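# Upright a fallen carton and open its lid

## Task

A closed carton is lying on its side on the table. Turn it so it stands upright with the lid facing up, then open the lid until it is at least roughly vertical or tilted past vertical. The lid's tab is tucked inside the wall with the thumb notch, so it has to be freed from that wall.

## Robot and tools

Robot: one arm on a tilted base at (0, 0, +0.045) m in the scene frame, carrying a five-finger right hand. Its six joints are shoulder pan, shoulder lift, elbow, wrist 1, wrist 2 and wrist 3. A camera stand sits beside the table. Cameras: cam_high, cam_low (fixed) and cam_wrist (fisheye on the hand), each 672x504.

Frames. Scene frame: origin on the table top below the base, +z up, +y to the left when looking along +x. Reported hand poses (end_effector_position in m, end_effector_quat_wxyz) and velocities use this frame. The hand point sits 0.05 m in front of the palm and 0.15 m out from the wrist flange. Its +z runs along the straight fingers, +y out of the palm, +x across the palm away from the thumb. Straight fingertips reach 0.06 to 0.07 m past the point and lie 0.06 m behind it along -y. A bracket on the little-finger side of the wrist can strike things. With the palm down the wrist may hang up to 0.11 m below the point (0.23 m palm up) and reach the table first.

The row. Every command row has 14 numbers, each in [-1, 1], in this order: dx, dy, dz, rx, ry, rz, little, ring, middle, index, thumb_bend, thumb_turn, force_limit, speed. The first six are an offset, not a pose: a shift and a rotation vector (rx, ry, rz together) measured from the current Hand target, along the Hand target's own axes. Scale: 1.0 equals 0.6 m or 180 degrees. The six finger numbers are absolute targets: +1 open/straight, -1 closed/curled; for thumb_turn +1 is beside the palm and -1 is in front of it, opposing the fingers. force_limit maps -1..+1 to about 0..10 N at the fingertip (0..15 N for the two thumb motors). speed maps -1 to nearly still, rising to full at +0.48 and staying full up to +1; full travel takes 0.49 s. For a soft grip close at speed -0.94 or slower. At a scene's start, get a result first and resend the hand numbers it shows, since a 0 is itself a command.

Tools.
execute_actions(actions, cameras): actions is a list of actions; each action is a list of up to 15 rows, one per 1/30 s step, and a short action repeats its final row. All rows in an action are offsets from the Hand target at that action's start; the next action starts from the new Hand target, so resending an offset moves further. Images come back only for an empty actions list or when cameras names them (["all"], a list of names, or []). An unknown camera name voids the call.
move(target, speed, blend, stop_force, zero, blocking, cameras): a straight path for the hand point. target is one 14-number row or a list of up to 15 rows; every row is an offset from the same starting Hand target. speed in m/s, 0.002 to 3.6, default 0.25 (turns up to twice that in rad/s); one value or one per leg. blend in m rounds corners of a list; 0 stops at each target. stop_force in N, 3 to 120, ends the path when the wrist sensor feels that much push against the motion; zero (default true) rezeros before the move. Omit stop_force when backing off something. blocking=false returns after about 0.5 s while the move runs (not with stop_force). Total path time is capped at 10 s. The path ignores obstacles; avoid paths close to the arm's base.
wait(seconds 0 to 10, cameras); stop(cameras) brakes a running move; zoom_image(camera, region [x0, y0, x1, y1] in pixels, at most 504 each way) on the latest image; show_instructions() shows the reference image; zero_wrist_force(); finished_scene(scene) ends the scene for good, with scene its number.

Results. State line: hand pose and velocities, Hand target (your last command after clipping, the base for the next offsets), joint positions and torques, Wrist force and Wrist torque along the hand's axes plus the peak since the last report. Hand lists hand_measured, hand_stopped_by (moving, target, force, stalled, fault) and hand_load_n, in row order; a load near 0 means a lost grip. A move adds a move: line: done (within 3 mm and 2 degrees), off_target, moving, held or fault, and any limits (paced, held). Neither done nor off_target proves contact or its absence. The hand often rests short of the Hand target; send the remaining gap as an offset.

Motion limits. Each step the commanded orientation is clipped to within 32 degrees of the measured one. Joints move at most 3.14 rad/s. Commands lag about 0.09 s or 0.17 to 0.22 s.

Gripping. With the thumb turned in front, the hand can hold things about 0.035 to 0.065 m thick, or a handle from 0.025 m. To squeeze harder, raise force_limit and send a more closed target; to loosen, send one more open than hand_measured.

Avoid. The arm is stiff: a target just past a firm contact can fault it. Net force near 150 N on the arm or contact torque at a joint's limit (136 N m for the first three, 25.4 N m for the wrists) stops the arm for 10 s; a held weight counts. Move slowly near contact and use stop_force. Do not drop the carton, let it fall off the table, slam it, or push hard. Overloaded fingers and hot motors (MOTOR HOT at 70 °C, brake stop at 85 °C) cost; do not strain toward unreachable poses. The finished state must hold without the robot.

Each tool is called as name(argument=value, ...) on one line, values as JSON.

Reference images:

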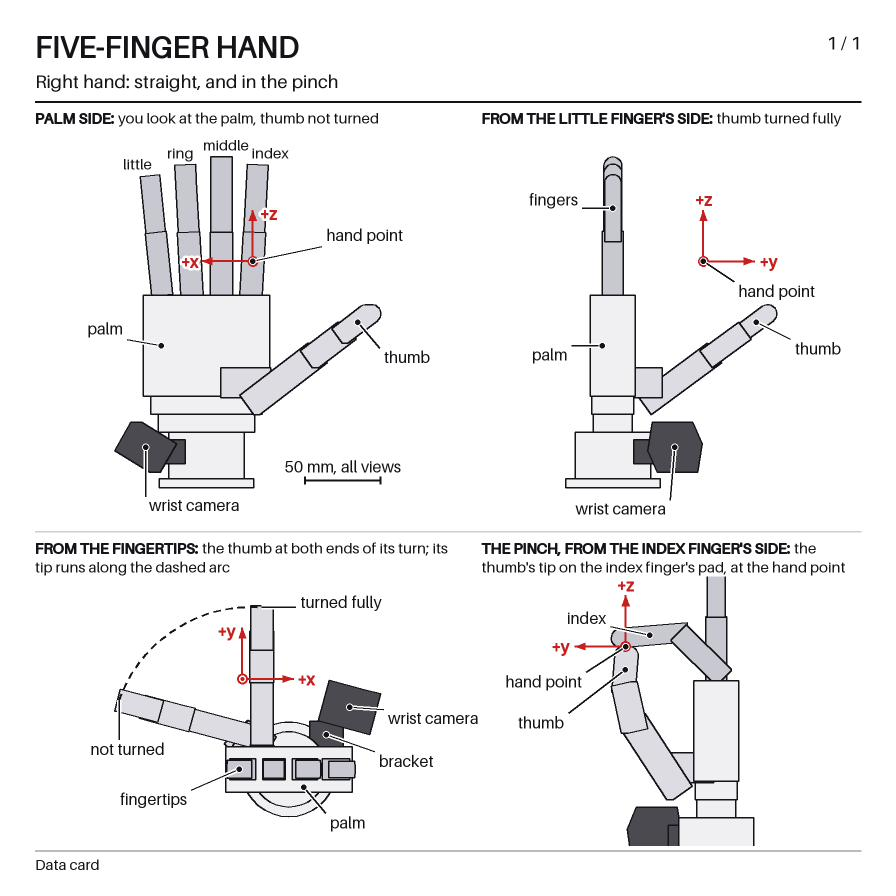

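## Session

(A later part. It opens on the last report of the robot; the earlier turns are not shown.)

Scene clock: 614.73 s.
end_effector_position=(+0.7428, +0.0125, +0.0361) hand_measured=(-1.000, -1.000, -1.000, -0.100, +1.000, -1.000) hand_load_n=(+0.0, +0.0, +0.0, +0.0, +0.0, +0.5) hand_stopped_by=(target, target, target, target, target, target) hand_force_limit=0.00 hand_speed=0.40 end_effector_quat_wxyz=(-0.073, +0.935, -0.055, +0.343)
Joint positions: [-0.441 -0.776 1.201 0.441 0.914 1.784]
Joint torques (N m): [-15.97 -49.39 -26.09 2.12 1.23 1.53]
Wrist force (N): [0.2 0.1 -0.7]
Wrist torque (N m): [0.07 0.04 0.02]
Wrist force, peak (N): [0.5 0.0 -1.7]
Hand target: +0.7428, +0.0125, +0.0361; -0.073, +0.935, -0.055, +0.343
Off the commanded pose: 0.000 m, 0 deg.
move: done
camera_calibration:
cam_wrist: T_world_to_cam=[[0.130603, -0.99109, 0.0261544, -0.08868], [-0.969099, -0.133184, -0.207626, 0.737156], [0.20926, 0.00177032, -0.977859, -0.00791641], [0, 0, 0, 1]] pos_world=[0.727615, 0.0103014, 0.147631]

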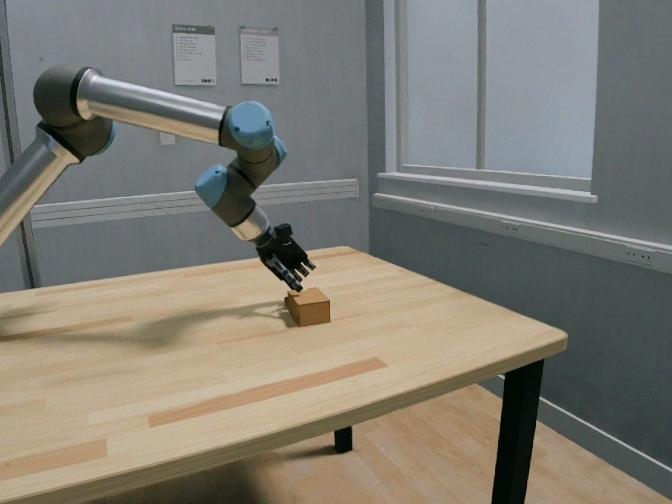

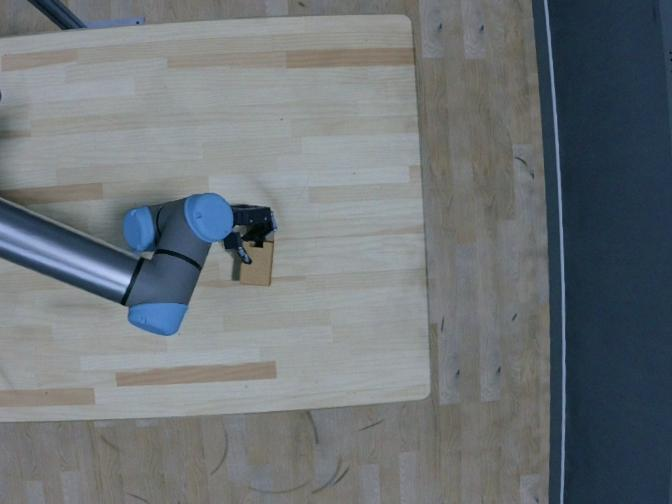

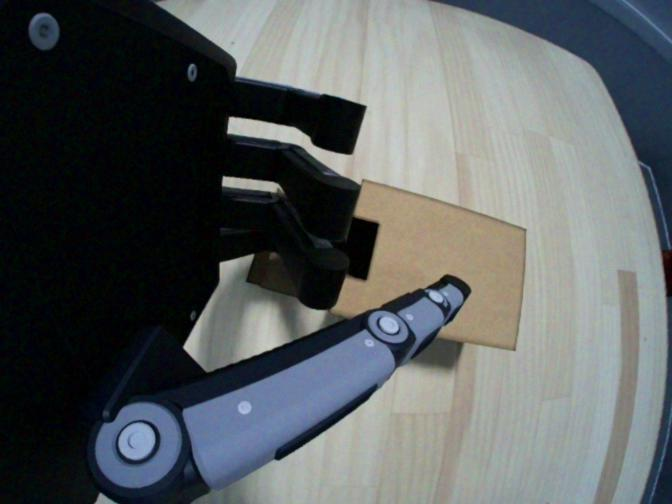

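zoom_image(camera="cam_low", region=[220, 215, 290, 275])

zoom_image(camera="cam_high", region=[270, 270, 335, 330])

zoom_image(camera="cam_wrist", region=[230, 150, 540, 370])

Scaled by 7.200 from the camera's 672x504 image, which has a finer 960x720 frame.

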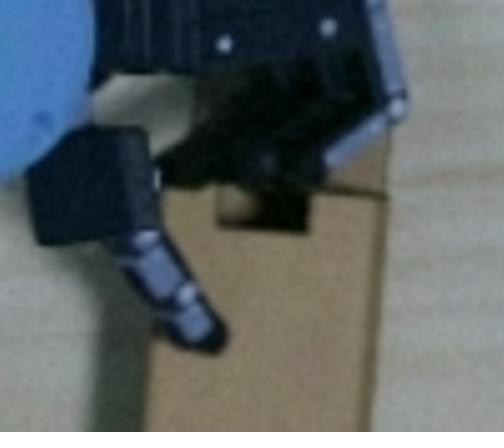

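Scaled by 7.754 from the camera's 672x504 image, which has a finer 960x720 frame.

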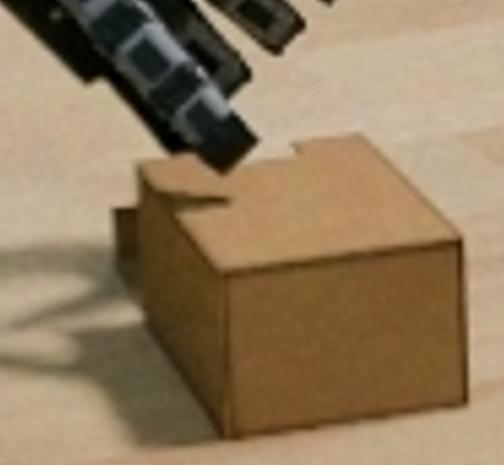

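Scaled by 1.626 from the camera's 672x504 image, which has a finer 960x720 frame.

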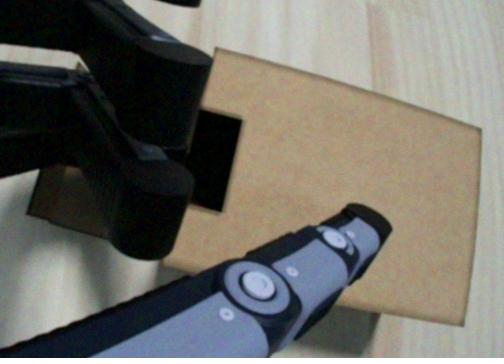

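move(target=[[0.0482, -0.0105, -0.0653, 0.0803, 0.0027, 0.0772, -1, -1, -1, -0.1, 1, -1, 0, 0.4], [0.0482, -0.0105, -0.0653, 0.0803, 0.0027, 0.0772, -1, -1, -1, 0, 1, 1, 0, 0.5], [0.0020, 0.0022, -0.0103, 0.0803, 0.0027, 0.0772, -1, -1, -1, 0, 1, 1, 0, 0.5]], speed=0.15, cameras=["all"])

zoom_image(camera="cam_low", region=[210, 195, 300, 290])

zoom_image(camera="cam_high", region=[255, 250, 345, 330])

zoom_image(camera="cam_wrist", region=[200, 130, 540, 370])

Scene clock: 711.10 s.
end_effector_position=(+0.7396, +0.0105, +0.0412) hand_measured=(-1.000, -1.000, -1.000, +0.000, +1.000, +1.000) hand_load_n=(+0.0, +0.0, +0.0, +0.0, +0.0, +0.0) hand_stopped_by=(target, target, target, target, target, target) hand_force_limit=0.00 hand_speed=0.50 end_effector_quat_wxyz=(-0.230, +0.903, -0.124, +0.339)
Joint positions: [-0.551 -0.741 1.223 0.345 0.604 2]
Joint torques (N m): [-28.96 -48.51 -25.79 2.11 -1.76 -1.71]
Wrist force (N): [0.9 0.4 -0.9]
Wrist torque (N m): [0.13 -0.07 0.05]
Wrist force, peak (N): [1.0 -0.6 -1.5]
Hand target: +0.7397, +0.0105, +0.0412; -0.230, +0.903, -0.124, +0.340
Off the commanded pose: 0.000 m, 0 deg.
move: done
camera_calibration:
cam_wrist: T_world_to_cam=[[0.10955, -0.943822, -0.311769, -0.0614103], [-0.965755, -0.0268514, -0.258062, 0.733263], [0.235193, 0.329363, -0.914442, -0.0275014], [0, 0, 0, 1]] pos_world=[0.721348, -0.0292133, 0.144933]

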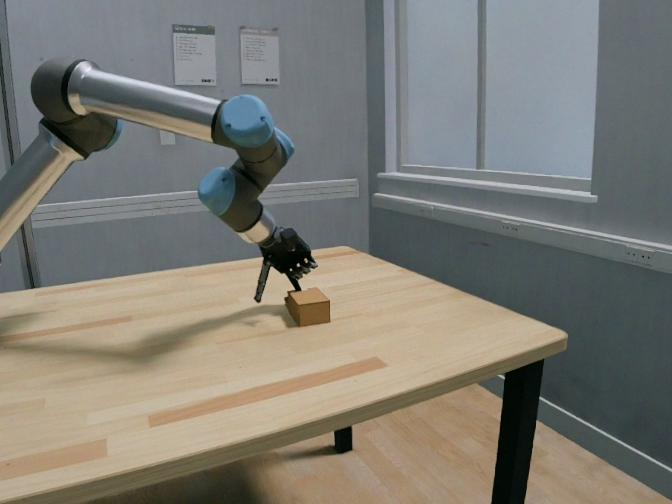

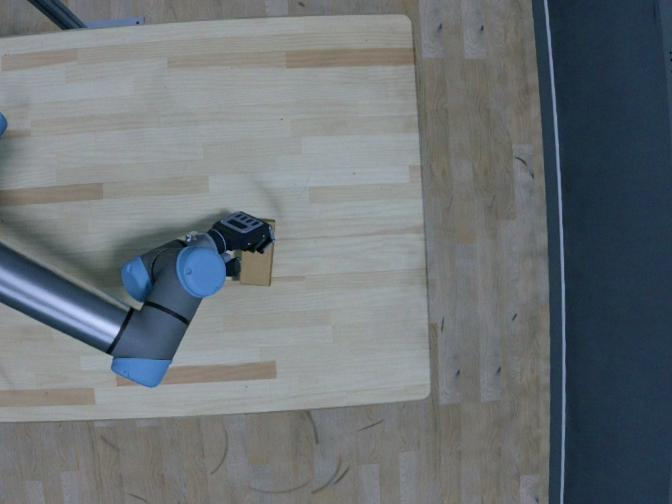

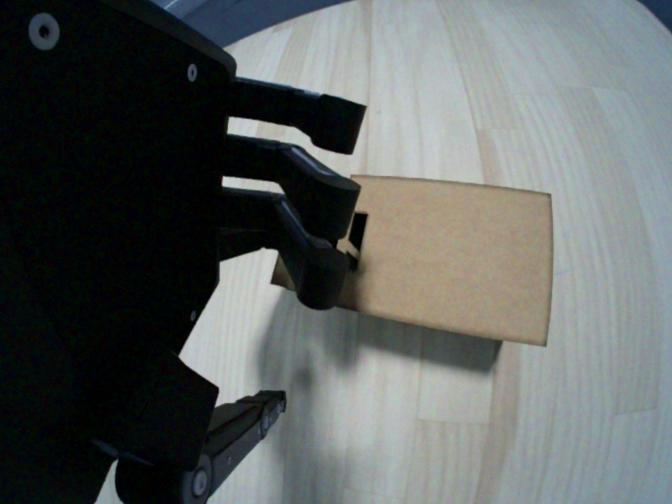

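Scaled by 5.305 from the camera's 672x504 image, which has a finer 960x720 frame.

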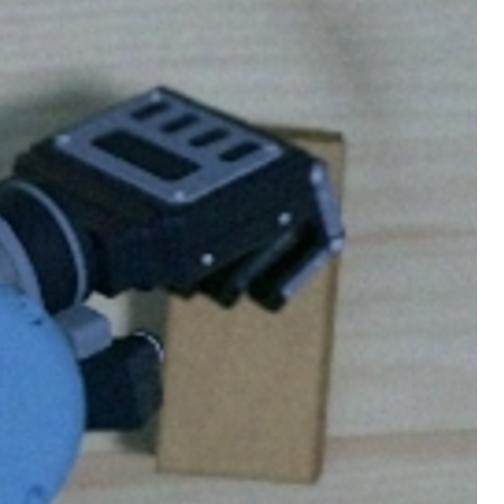

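Scaled by 5.600 from the camera's 672x504 image, which has a finer 960x720 frame.

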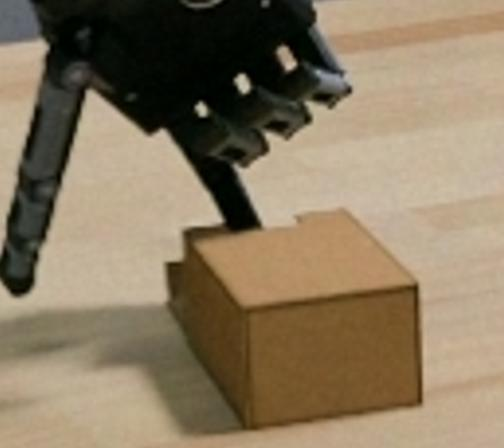

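Scaled by 1.482 from the camera's 672x504 image, which has a finer 960x720 frame.

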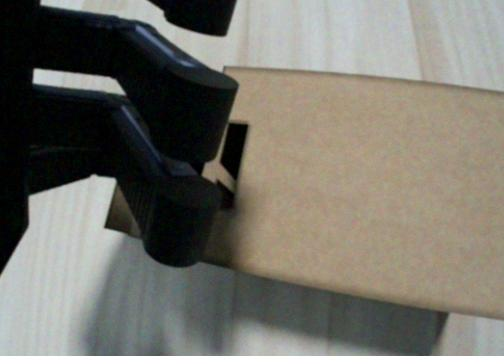

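move(target=[0.0122, 0.0660, -0.0145, 0, 0, 0, -1, -1, -1, 0, 1, 1, 0, 0.5], speed=0.04, stop_force=3, cameras=["all"])

zoom_image(camera="cam_low", region=[210, 195, 300, 290])

zoom_image(camera="cam_high", region=[255, 250, 345, 330])

zoom_image(camera="cam_wrist", region=[200, 130, 540, 370])

Scene clock: 722.23 s.
end_effector_position=(+0.7365, -0.0294, +0.0313) hand_measured=(-1.000, -1.000, -1.000, +0.000, +1.000, +1.000) hand_load_n=(+0.0, +0.0, +0.0, +0.0, +0.0, +0.0) hand_stopped_by=(target, target, target, target, target, target) hand_force_limit=0.00 hand_speed=0.50 end_effector_quat_wxyz=(-0.230, +0.903, -0.124, +0.340)
Joint positions: [-0.601 -0.684 1.202 0.364 0.572 1.933]
Joint torques (N m): [-16.92 -49.96 -9.88 -0.73 0.8 1.56]
Wrist force (N): [0.4 -0.1 -0.5]
Wrist torque (N m): [0.00 0.02 0.03]
Wrist force, peak (N): [1.2 0.4 -1.1]
Hand target: +0.7365, -0.0294, +0.0313; -0.230, +0.903, -0.124, +0.340
Off the commanded pose: 0.000 m, 0 deg.
move: done
camera_calibration:
cam_wrist: T_world_to_cam=[[0.10967, -0.943822, -0.311725, -0.101907], [-0.965719, -0.0269395, -0.258189, 0.726628], [0.235287, 0.329355, -0.914421, -0.0227536], [0, 0, 0, 1]] pos_world=[0.718248, -0.0691129, 0.135034]

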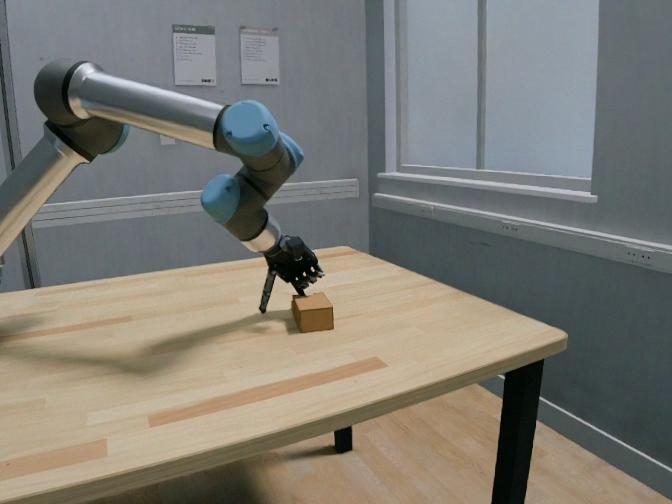

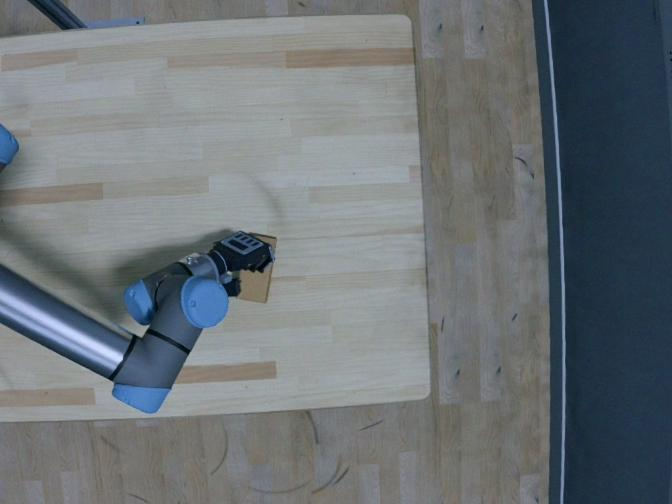

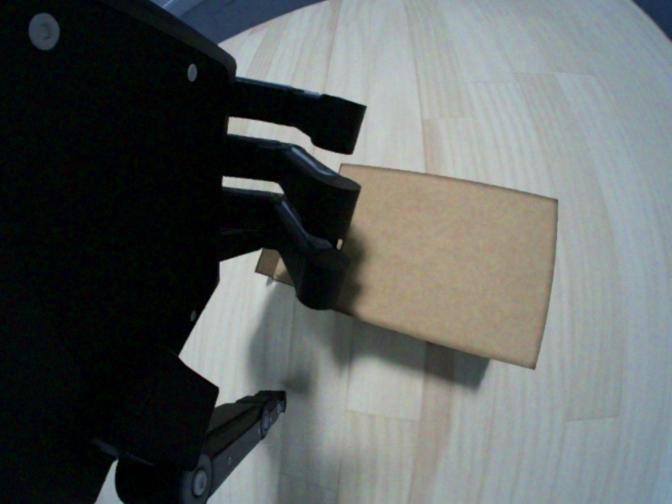

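Scaled by 5.305 from the camera's 672x504 image, which has a finer 960x720 frame.

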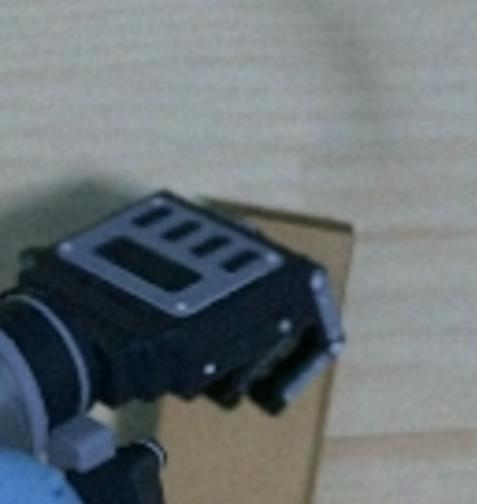

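Scaled by 5.600 from the camera's 672x504 image, which has a finer 960x720 frame.

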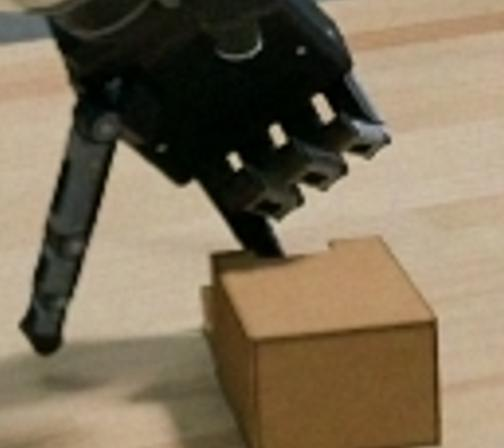

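Scaled by 1.482 from the camera's 672x504 image, which has a finer 960x720 frame.

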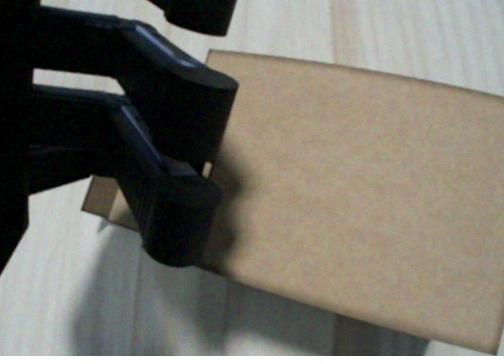

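move(target=[[0.0518, -0.0645, -0.0587, 0, 0, 0, -1, -1, -1, 0, 1, 1, 0, 0.5], [0.1088, -0.0605, -0.0858, -0.0555, 0.1604, 0.3961, 1, 1, 0.65, 0.65, 1, -1, 0, 0.5]], speed=[0.15, 0.4], blend=0.01, cameras=["all"])

zoom_image(camera="cam_wrist", region=[200, 130, 540, 370])

zoom_image(camera="cam_low", region=[200, 200, 310, 320])

zoom_image(camera="cam_high", region=[250, 230, 360, 340])

Scene clock: 831.17 s.
end_effector_position=(+0.7527, -0.0400, +0.1199) hand_measured=(+1.000, +1.000, +0.650, +0.650, +1.000, -1.000) hand_load_n=(+0.0, +0.0, +0.0, +0.0, +0.0, +0.0) hand_stopped_by=(target, target, target, target, target, target) hand_force_limit=0.00 hand_speed=0.50 end_effector_quat_wxyz=(+0.273, -0.572, +0.698, -0.333)
Joint positions: [-0.615 -0.817 1.184 0.39 1.052 3.286]
Joint torques (N m): [-28.17 -47.44 -13.12 -1.27 0.83 1.49]
Wrist force (N): [0.9 0.9 -1.0]
Wrist torque (N m): [0.16 -0.05 0.16]
Wrist force, peak (N): [1.3 1.1 -1.3]
Hand target: +0.7527, -0.0400, +0.1199; +0.273, -0.572, +0.698, -0.333
Off the commanded pose: 0.000 m, 0 deg.
move: done
camera_calibration:
cam_wrist: T_world_to_cam=[[-0.671652, -0.137583, -0.72798, 0.584152], [-0.33859, 0.930989, 0.136441, 0.283863], [0.65897, 0.338127, -0.671885, -0.289658], [0, 0, 0, 1]] pos_world=[0.679336, -0.0859631, 0.191904]

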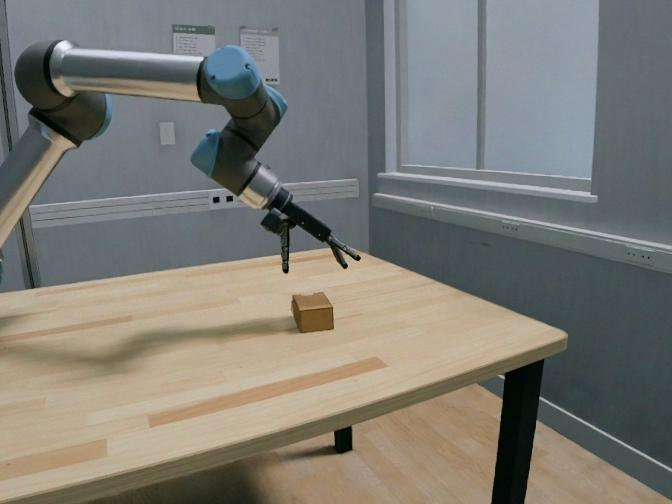

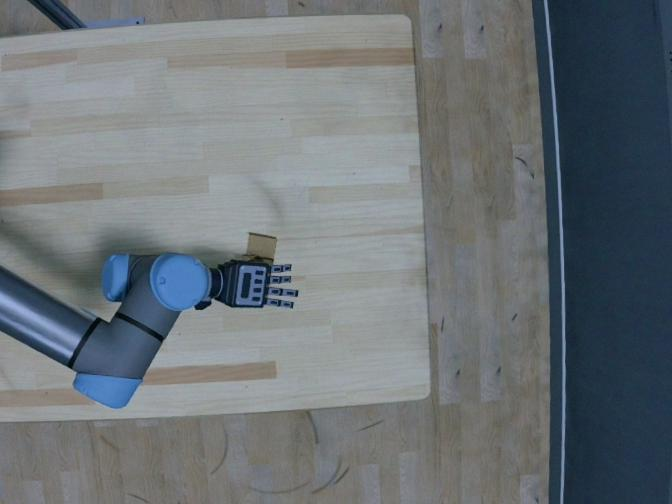

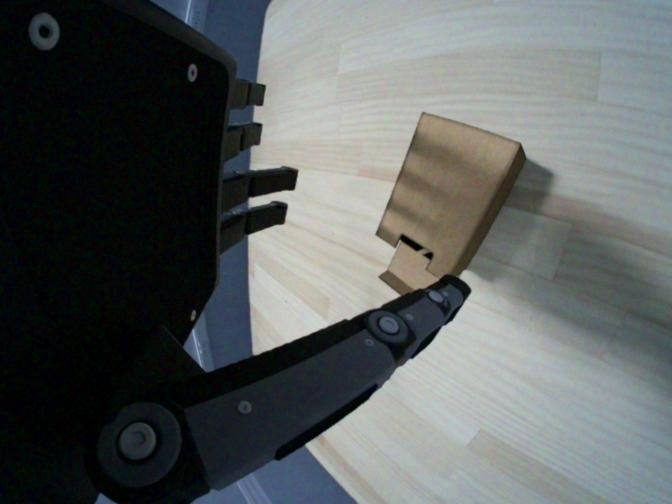

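Scaled by 1.482 from the camera's 672x504 image, which has a finer 960x720 frame.

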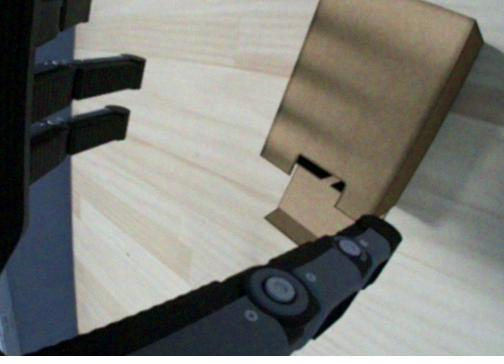

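Scaled by 4.200 from the camera's 672x504 image, which has a finer 960x720 frame.

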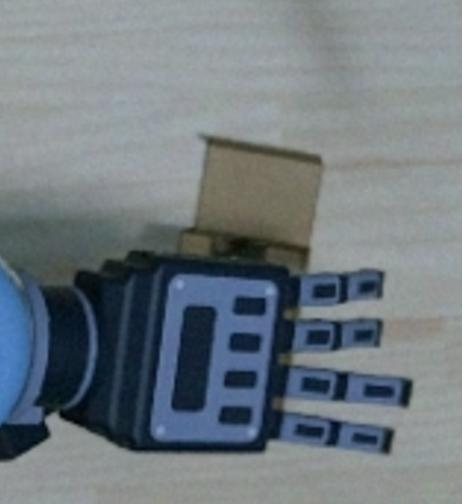

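Scaled by 4.582 from the camera's 672x504 image, which has a finer 960x720 frame.

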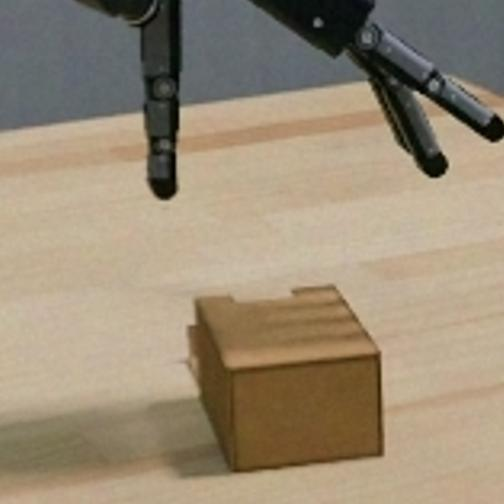

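move(target=[0.0067, 0.1155, 0.0797, 0, 0, 0, 1, 1, 0.65, 0.65, 1, -1, 0, 0.5], speed=0.08, stop_force=6, cameras=["all"])

zoom_image(camera="cam_wrist", region=[200, 130, 560, 390])

zoom_image(camera="cam_high", region=[250, 250, 360, 340])

Scene clock: 858.03 s.
end_effector_position=(+0.7456, -0.0426, +0.0360) hand_measured=(+1.000, +1.000, +0.650, +0.650, +1.000, -1.000) hand_load_n=(+0.0, +0.0, +0.0, +0.0, +0.0, +0.0) hand_stopped_by=(target, target, target, target, target, target) hand_force_limit=0.00 hand_speed=0.50 end_effector_quat_wxyz=(+0.273, -0.572, +0.698, -0.333)
Joint positions: [-0.564 -0.765 1.303 0.201 1.089 3.325]
Joint torques (N m): [-28.31 -48.44 -26.72 -0.16 -1.26 -1.72]
Wrist force (N): [1.2 1.0 -1.1]
Wrist torque (N m): [0.18 -0.08 0.15]
Wrist force, peak (N): [1.2 1.6 -0.8]
Hand target: +0.7456, -0.0426, +0.0360; +0.273, -0.572, +0.698, -0.333
Off the commanded pose: 0.000 m, 0 deg.
move: done
camera_calibration:
cam_wrist: T_world_to_cam=[[-0.671652, -0.137583, -0.72798, 0.517948], [-0.33859, 0.930989, 0.136441, 0.295327], [0.65897, 0.338127, -0.671885, -0.340471], [0, 0, 0, 1]] pos_world=[0.672236, -0.0885631, 0.108004]

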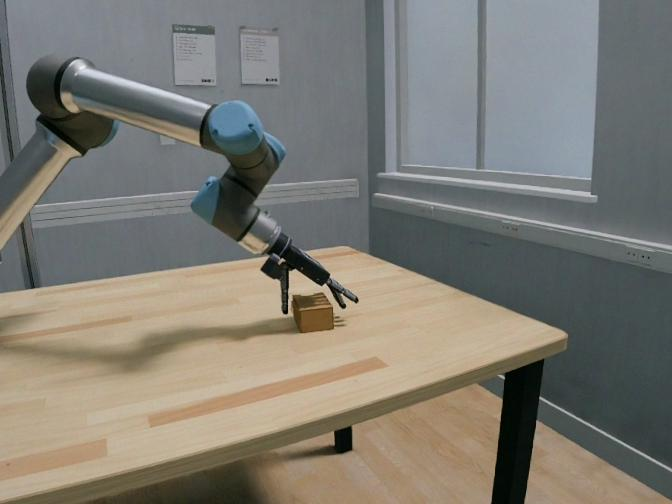

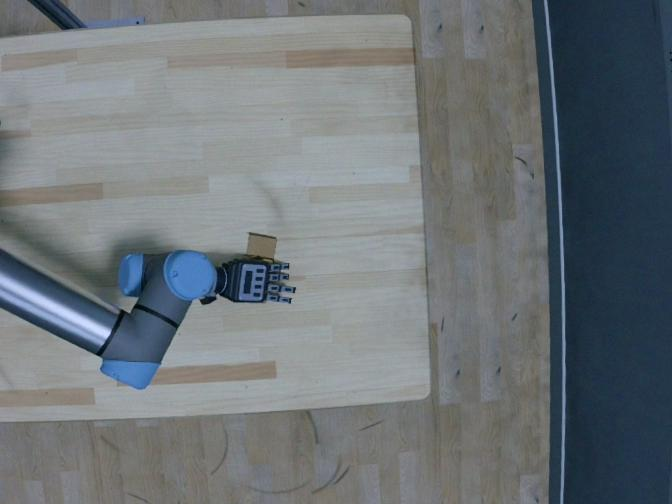

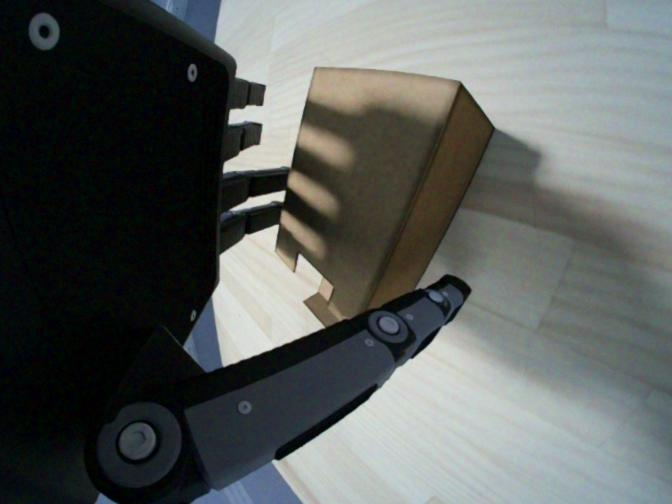

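Scaled by 1.400 from the camera's 672x504 image, which has a finer 960x720 frame.

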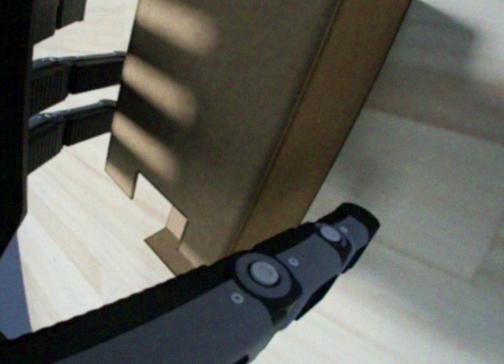

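Scaled by 4.582 from the camera's 672x504 image, which has a finer 960x720 frame.

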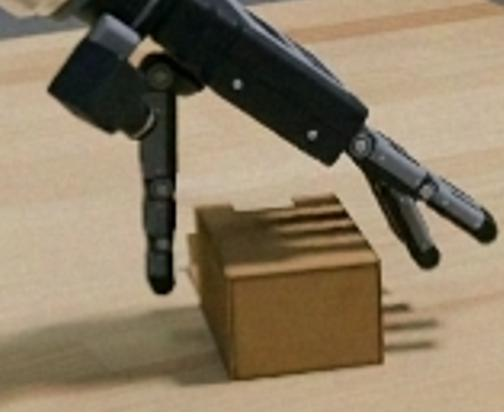

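move(target=[0, 0, 0, 0, 0, 0, 1, 1, -0.1, -0.1, 0.2, -1, -0.3, -0.82], speed=0.05, cameras=["cam_high", "cam_wrist"])

zoom_image(camera="cam_high", region=[250, 250, 360, 340])

Scene clock: 865.60 s.
end_effector_position=(+0.7456, -0.0426, +0.0360) hand_measured=(+1.000, +1.000, +0.236, +0.220, +0.792, -1.000) hand_load_n=(+0.0, +0.0, +2.5, +8.5, +10.5, -1.5) hand_stopped_by=(target, target, force, force, force, target) hand_force_limit=-0.30 hand_speed=-0.82 end_effector_quat_wxyz=(+0.273, -0.572, +0.698, -0.333)
Joint positions: [-0.564 -0.765 1.303 0.201 1.089 3.325]
Joint torques (N m): [-27.96 -45.99 -24.02 -0.81 -1.11 -1.65]
Wrist force (N): [0.8 -1.1 -2.7]
Wrist torque (N m): [0.04 -0.04 0.12]
Wrist force, peak (N): [0.8 -1.1 -2.7]
Hand target: +0.7456, -0.0426, +0.0360; +0.273, -0.572, +0.698, -0.333
Off the commanded pose: 0.000 m, 0 deg.
move: done
camera_calibration:
cam_wrist: T_world_to_cam=[[-0.671628, -0.13765, -0.727989, 0.517928], [-0.338638, 0.930979, 0.136389, 0.295365], [0.658969, 0.338128, -0.671885, -0.340471], [0, 0, 0, 1]] pos_world=[0.672236, -0.0885632, 0.108004]
Images, in order (width x height): cam_high 672x504, cam_wrist 672x504.

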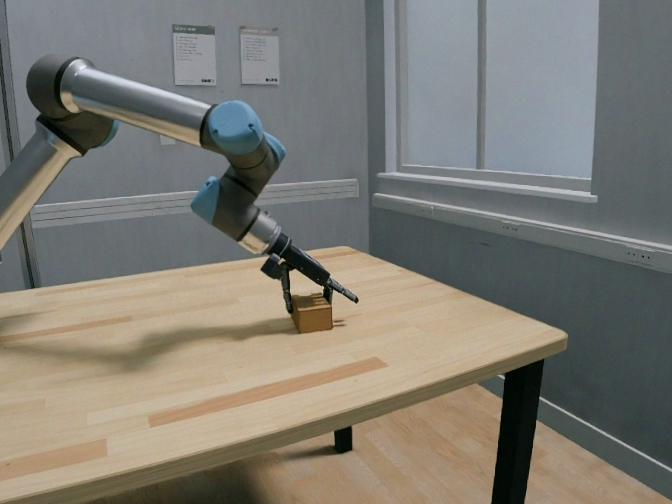

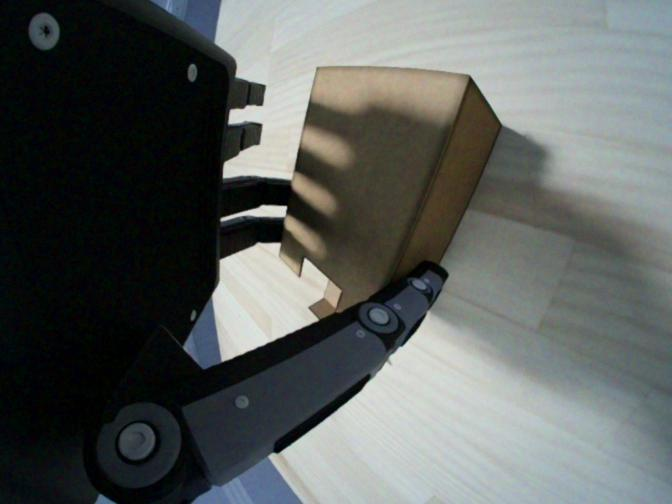

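Scaled by 4.582 from the camera's 672x504 image, which has a finer 960x720 frame.

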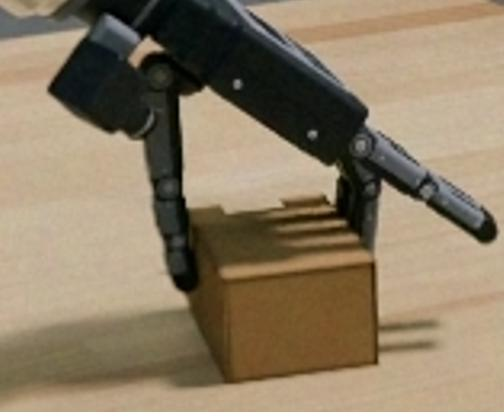

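move(target=[[0, 0, 0, 0, 0, 0, 1, 1, 0.65, 0.65, 1, -1, -0.3, -0.3], [0, 0, 0, 0, 0.0699, -0.0863, 1, 1, 0.65, 0.65, 1, -1, -0.3, -0.3], [0, 0, 0, 0, 0.0699, -0.0863, 1, 1, -0.1, -0.1, 0.2, -1, -0.4, -0.9]], speed=0.2, cameras=["cam_high", "cam_wrist"])

zoom_image(camera="cam_high", region=[250, 250, 360, 340])

Scene clock: 924.23 s.
end_effector_position=(+0.7456, -0.0426, +0.0360) hand_measured=(+1.000, +1.000, +0.242, +0.232, +0.794, -1.000) hand_load_n=(-0.5, +0.0, +2.0, +5.0, +7.0, -1.0) hand_stopped_by=(target, target, force, force, force, target) hand_force_limit=-0.40 hand_speed=-0.90 end_effector_quat_wxyz=(-0.148, +0.621, -0.640, +0.427)
Joint positions: [-0.453 -0.796 1.273 0.256 1.39 3.126]
Joint torques (N m): [-28.44 -36.08 -12.45 -1.25 1.52 -1.48]
Wrist force (N): [1.2 1.3 -0.2]
Wrist torque (N m): [0.16 -0.09 0.07]
Wrist force, peak (N): [0.8 -1.2 -2.6]
Hand target: +0.7456, -0.0426, +0.0360; -0.148, +0.621, -0.640, +0.427
Off the commanded pose: 0.000 m, 0 deg.
move: done
camera_calibration:
cam_wrist: T_world_to_cam=[[-0.71731, -0.365881, -0.592957, 0.537378], [-0.339428, 0.926714, -0.161211, 0.306492], [0.608486, 0.085628, -0.788931, -0.309434], [0, 0, 0, 1]] pos_world=[0.677785, -0.0609178, 0.12393]
Images, in order (width x height): cam_high 672x504, cam_wrist 672x504.

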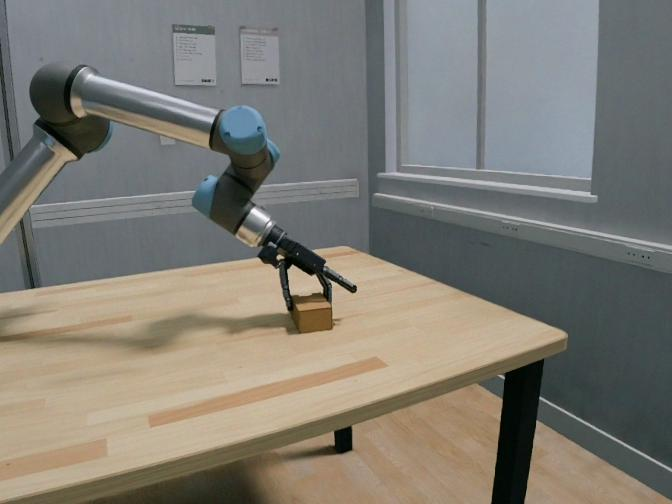

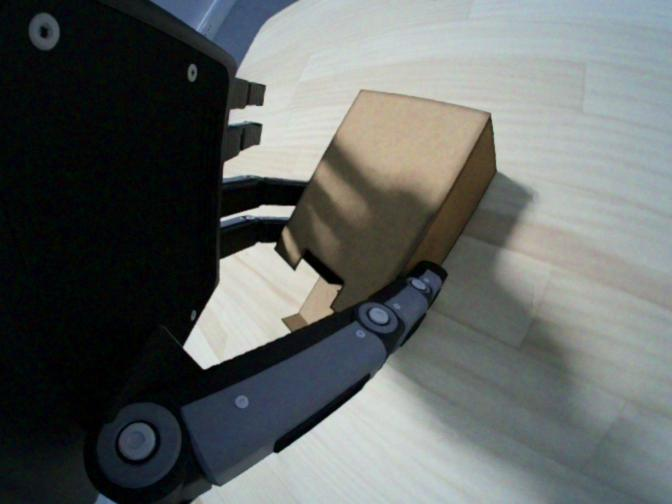

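Scaled by 4.582 from the camera's 672x504 image, which has a finer 960x720 frame.

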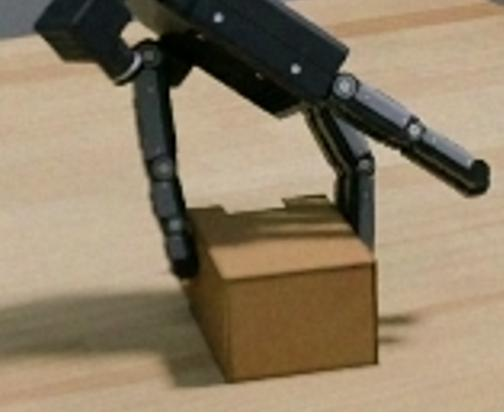

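move(target=[[0.0114, -0.0243, -0.0197, 0, 0, 0, 1, 1, -0.1, -0.1, 0.2, -1, -0.4, -0.9], [0.0856, -0.0696, -0.0562, 0, -0.1573, 0.1943, 1, 1, -0.1, -0.1, 0.2, -1, -0.4, -0.9], [0.1476, -0.0507, -0.0410, 0, -0.3145, 0.3885, 1, 1, -0.1, -0.1, 0.2, -1, -0.4, -0.9]], speed=[0.08, 0.25, 0.25], blend=[0.005, 0.02, 0], cameras=["all"])

zoom_image(camera="cam_high", region=[230, 210, 350, 340])

zoom_image(camera="cam_low", region=[200, 200, 320, 330])

Scene clock: 945.30 s.
end_effector_position=(+0.7319, -0.1112, +0.1029) hand_measured=(+1.000, +1.000, +0.242, +0.232, +0.794, -1.000) hand_load_n=(+0.0, +0.0, +2.5, +4.5, +7.0, -1.5) hand_stopped_by=(target, target, force, force, force, target) hand_force_limit=-0.40 hand_speed=-0.90 end_effector_quat_wxyz=(+0.624, -0.278, +0.728, +0.056)
Joint positions: [-0.843 -0.594 1.514 -1.02 0.356 4.918]
Joint torques (N m): [-18.35 -48.75 -25.29 -2.46 -0.76 1.43]
Wrist force (N): [1.6 1.8 -1.5]
Wrist torque (N m): [0.35 -0.21 0.28]
Wrist force, peak (N): [1.7 1.7 -2.4]
Hand target: +0.7319, -0.1112, +0.1029; +0.624, -0.278, +0.728, +0.056
Off the commanded pose: 0.000 m, 0 deg.
move: done
camera_calibration:
cam_wrist: T_world_to_cam=[[-0.502944, 0.705309, -0.499586, 0.494762], [-0.472581, 0.259557, 0.842198, 0.296198], [0.723681, 0.659673, 0.202773, -0.364861], [0, 0, 0, 1]] pos_world=[0.652858, -0.185151, 0.0717029]

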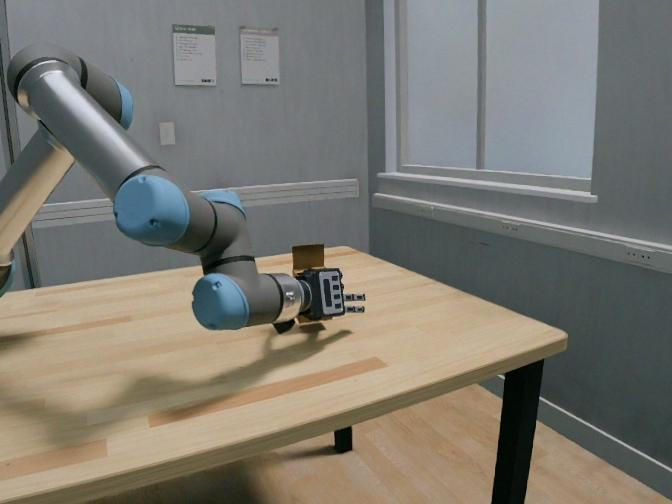

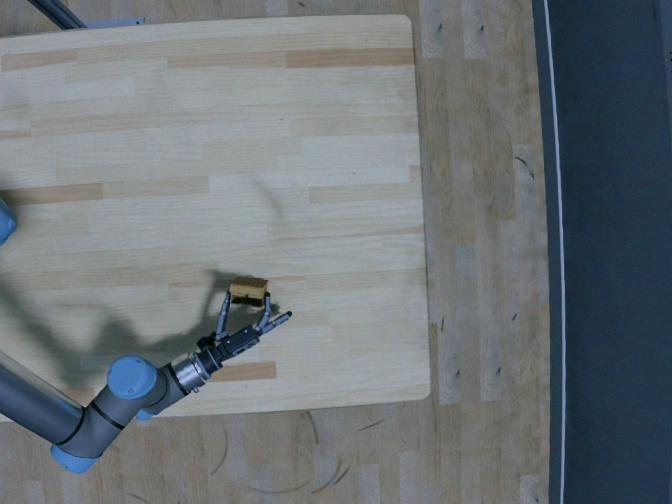

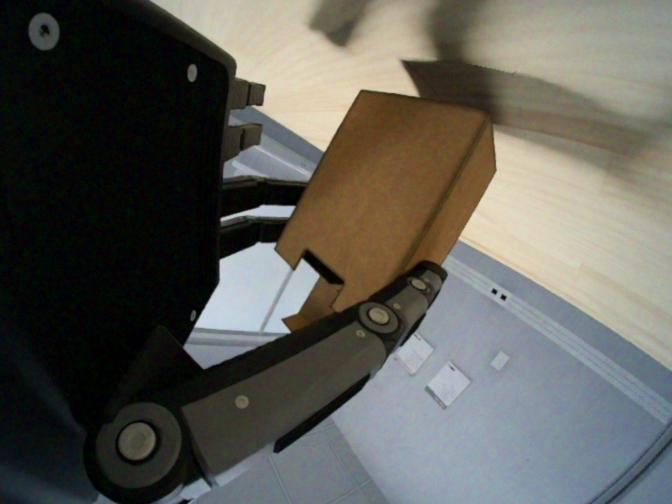

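Scaled by 3.877 from the camera's 672x504 image, which has a finer 960x720 frame.

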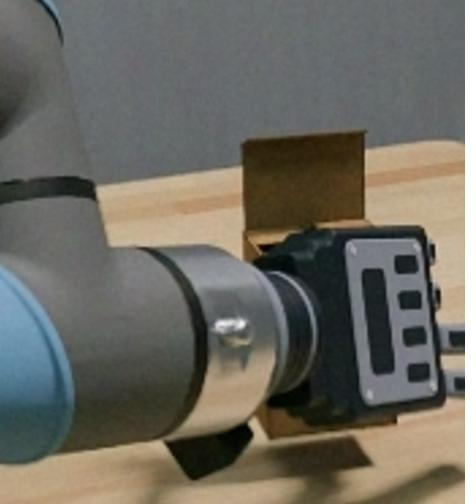

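Scaled by 3.877 from the camera's 672x504 image, which has a finer 960x720 frame.

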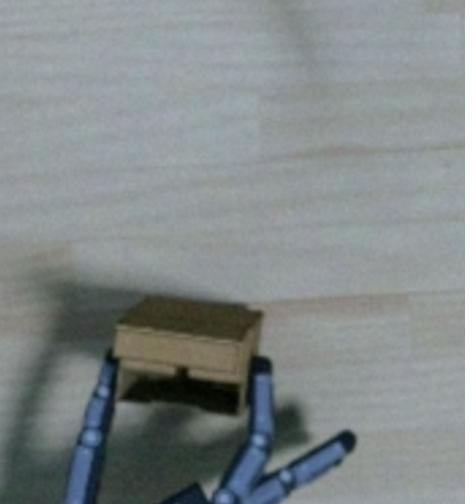

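move(target=[0.0548, 0.0155, 0.0125, 0, 0, 0, 1, 1, -0.1, -0.1, 0.2, -1, -0.4, -0.9], speed=0.02, stop_force=3, cameras=["all"])

zoom_image(camera="cam_high", region=[230, 210, 350, 340])

zoom_image(camera="cam_low", region=[200, 250, 310, 330])

Scene clock: 952.30 s.
end_effector_position=(+0.7319, -0.1112, +0.0819) hand_measured=(+1.000, +1.000, +0.242, +0.232, +0.794, -1.000) hand_load_n=(+0.0, +0.0, +3.0, +3.5, +7.0, -0.5) hand_stopped_by=(target, target, force, force, force, target) hand_force_limit=-0.40 hand_speed=-0.90 end_effector_quat_wxyz=(+0.624, -0.278, +0.728, +0.056)
Joint positions: [-0.83 -0.563 1.517 -1.05 0.369 4.914]
Joint torques (N m): [-27.94 -51.05 -25.93 -0.24 -0.74 1.39]
Wrist force (N): [1.6 1.9 -1.6]
Wrist torque (N m): [0.37 -0.21 0.29]
Wrist force, peak (N): [-2.9 0.9 -4.7]
Hand target: +0.7319, -0.1112, +0.0819; +0.624, -0.278, +0.728, +0.056 (not the last commanded pose)
Off the commanded pose: 0.014 m, 0 deg.
move: contact
camera_calibration:
cam_wrist: T_world_to_cam=[[-0.502934, 0.705283, -0.499633, 0.484312], [-0.472687, 0.25952, 0.84215, 0.313864], [0.723619, 0.659716, 0.202857, -0.360579], [0, 0, 0, 1]] pos_world=[0.652858, -0.185151, 0.0508032]

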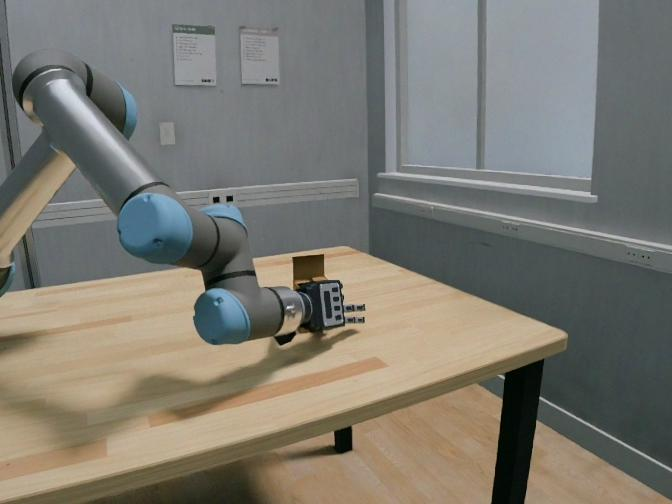

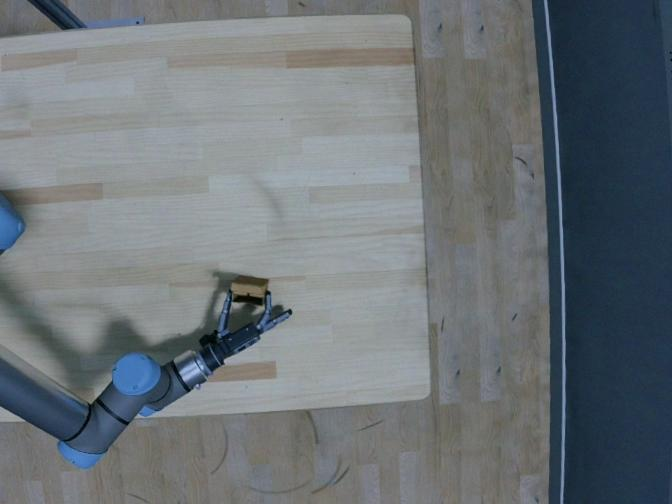

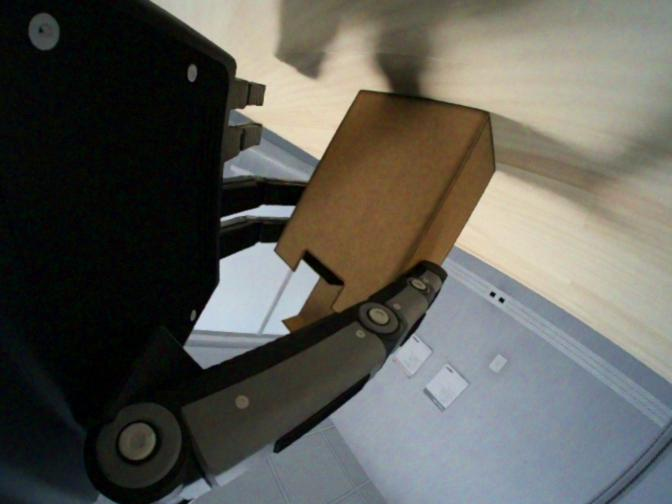

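Scaled by 3.877 from the camera's 672x504 image, which has a finer 960x720 frame.

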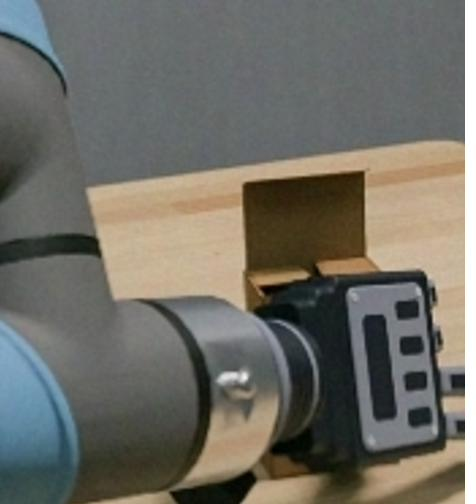

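Scaled by 4.582 from the camera's 672x504 image, which has a finer 960x720 frame.

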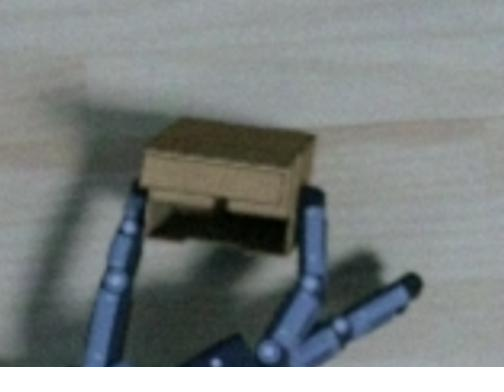

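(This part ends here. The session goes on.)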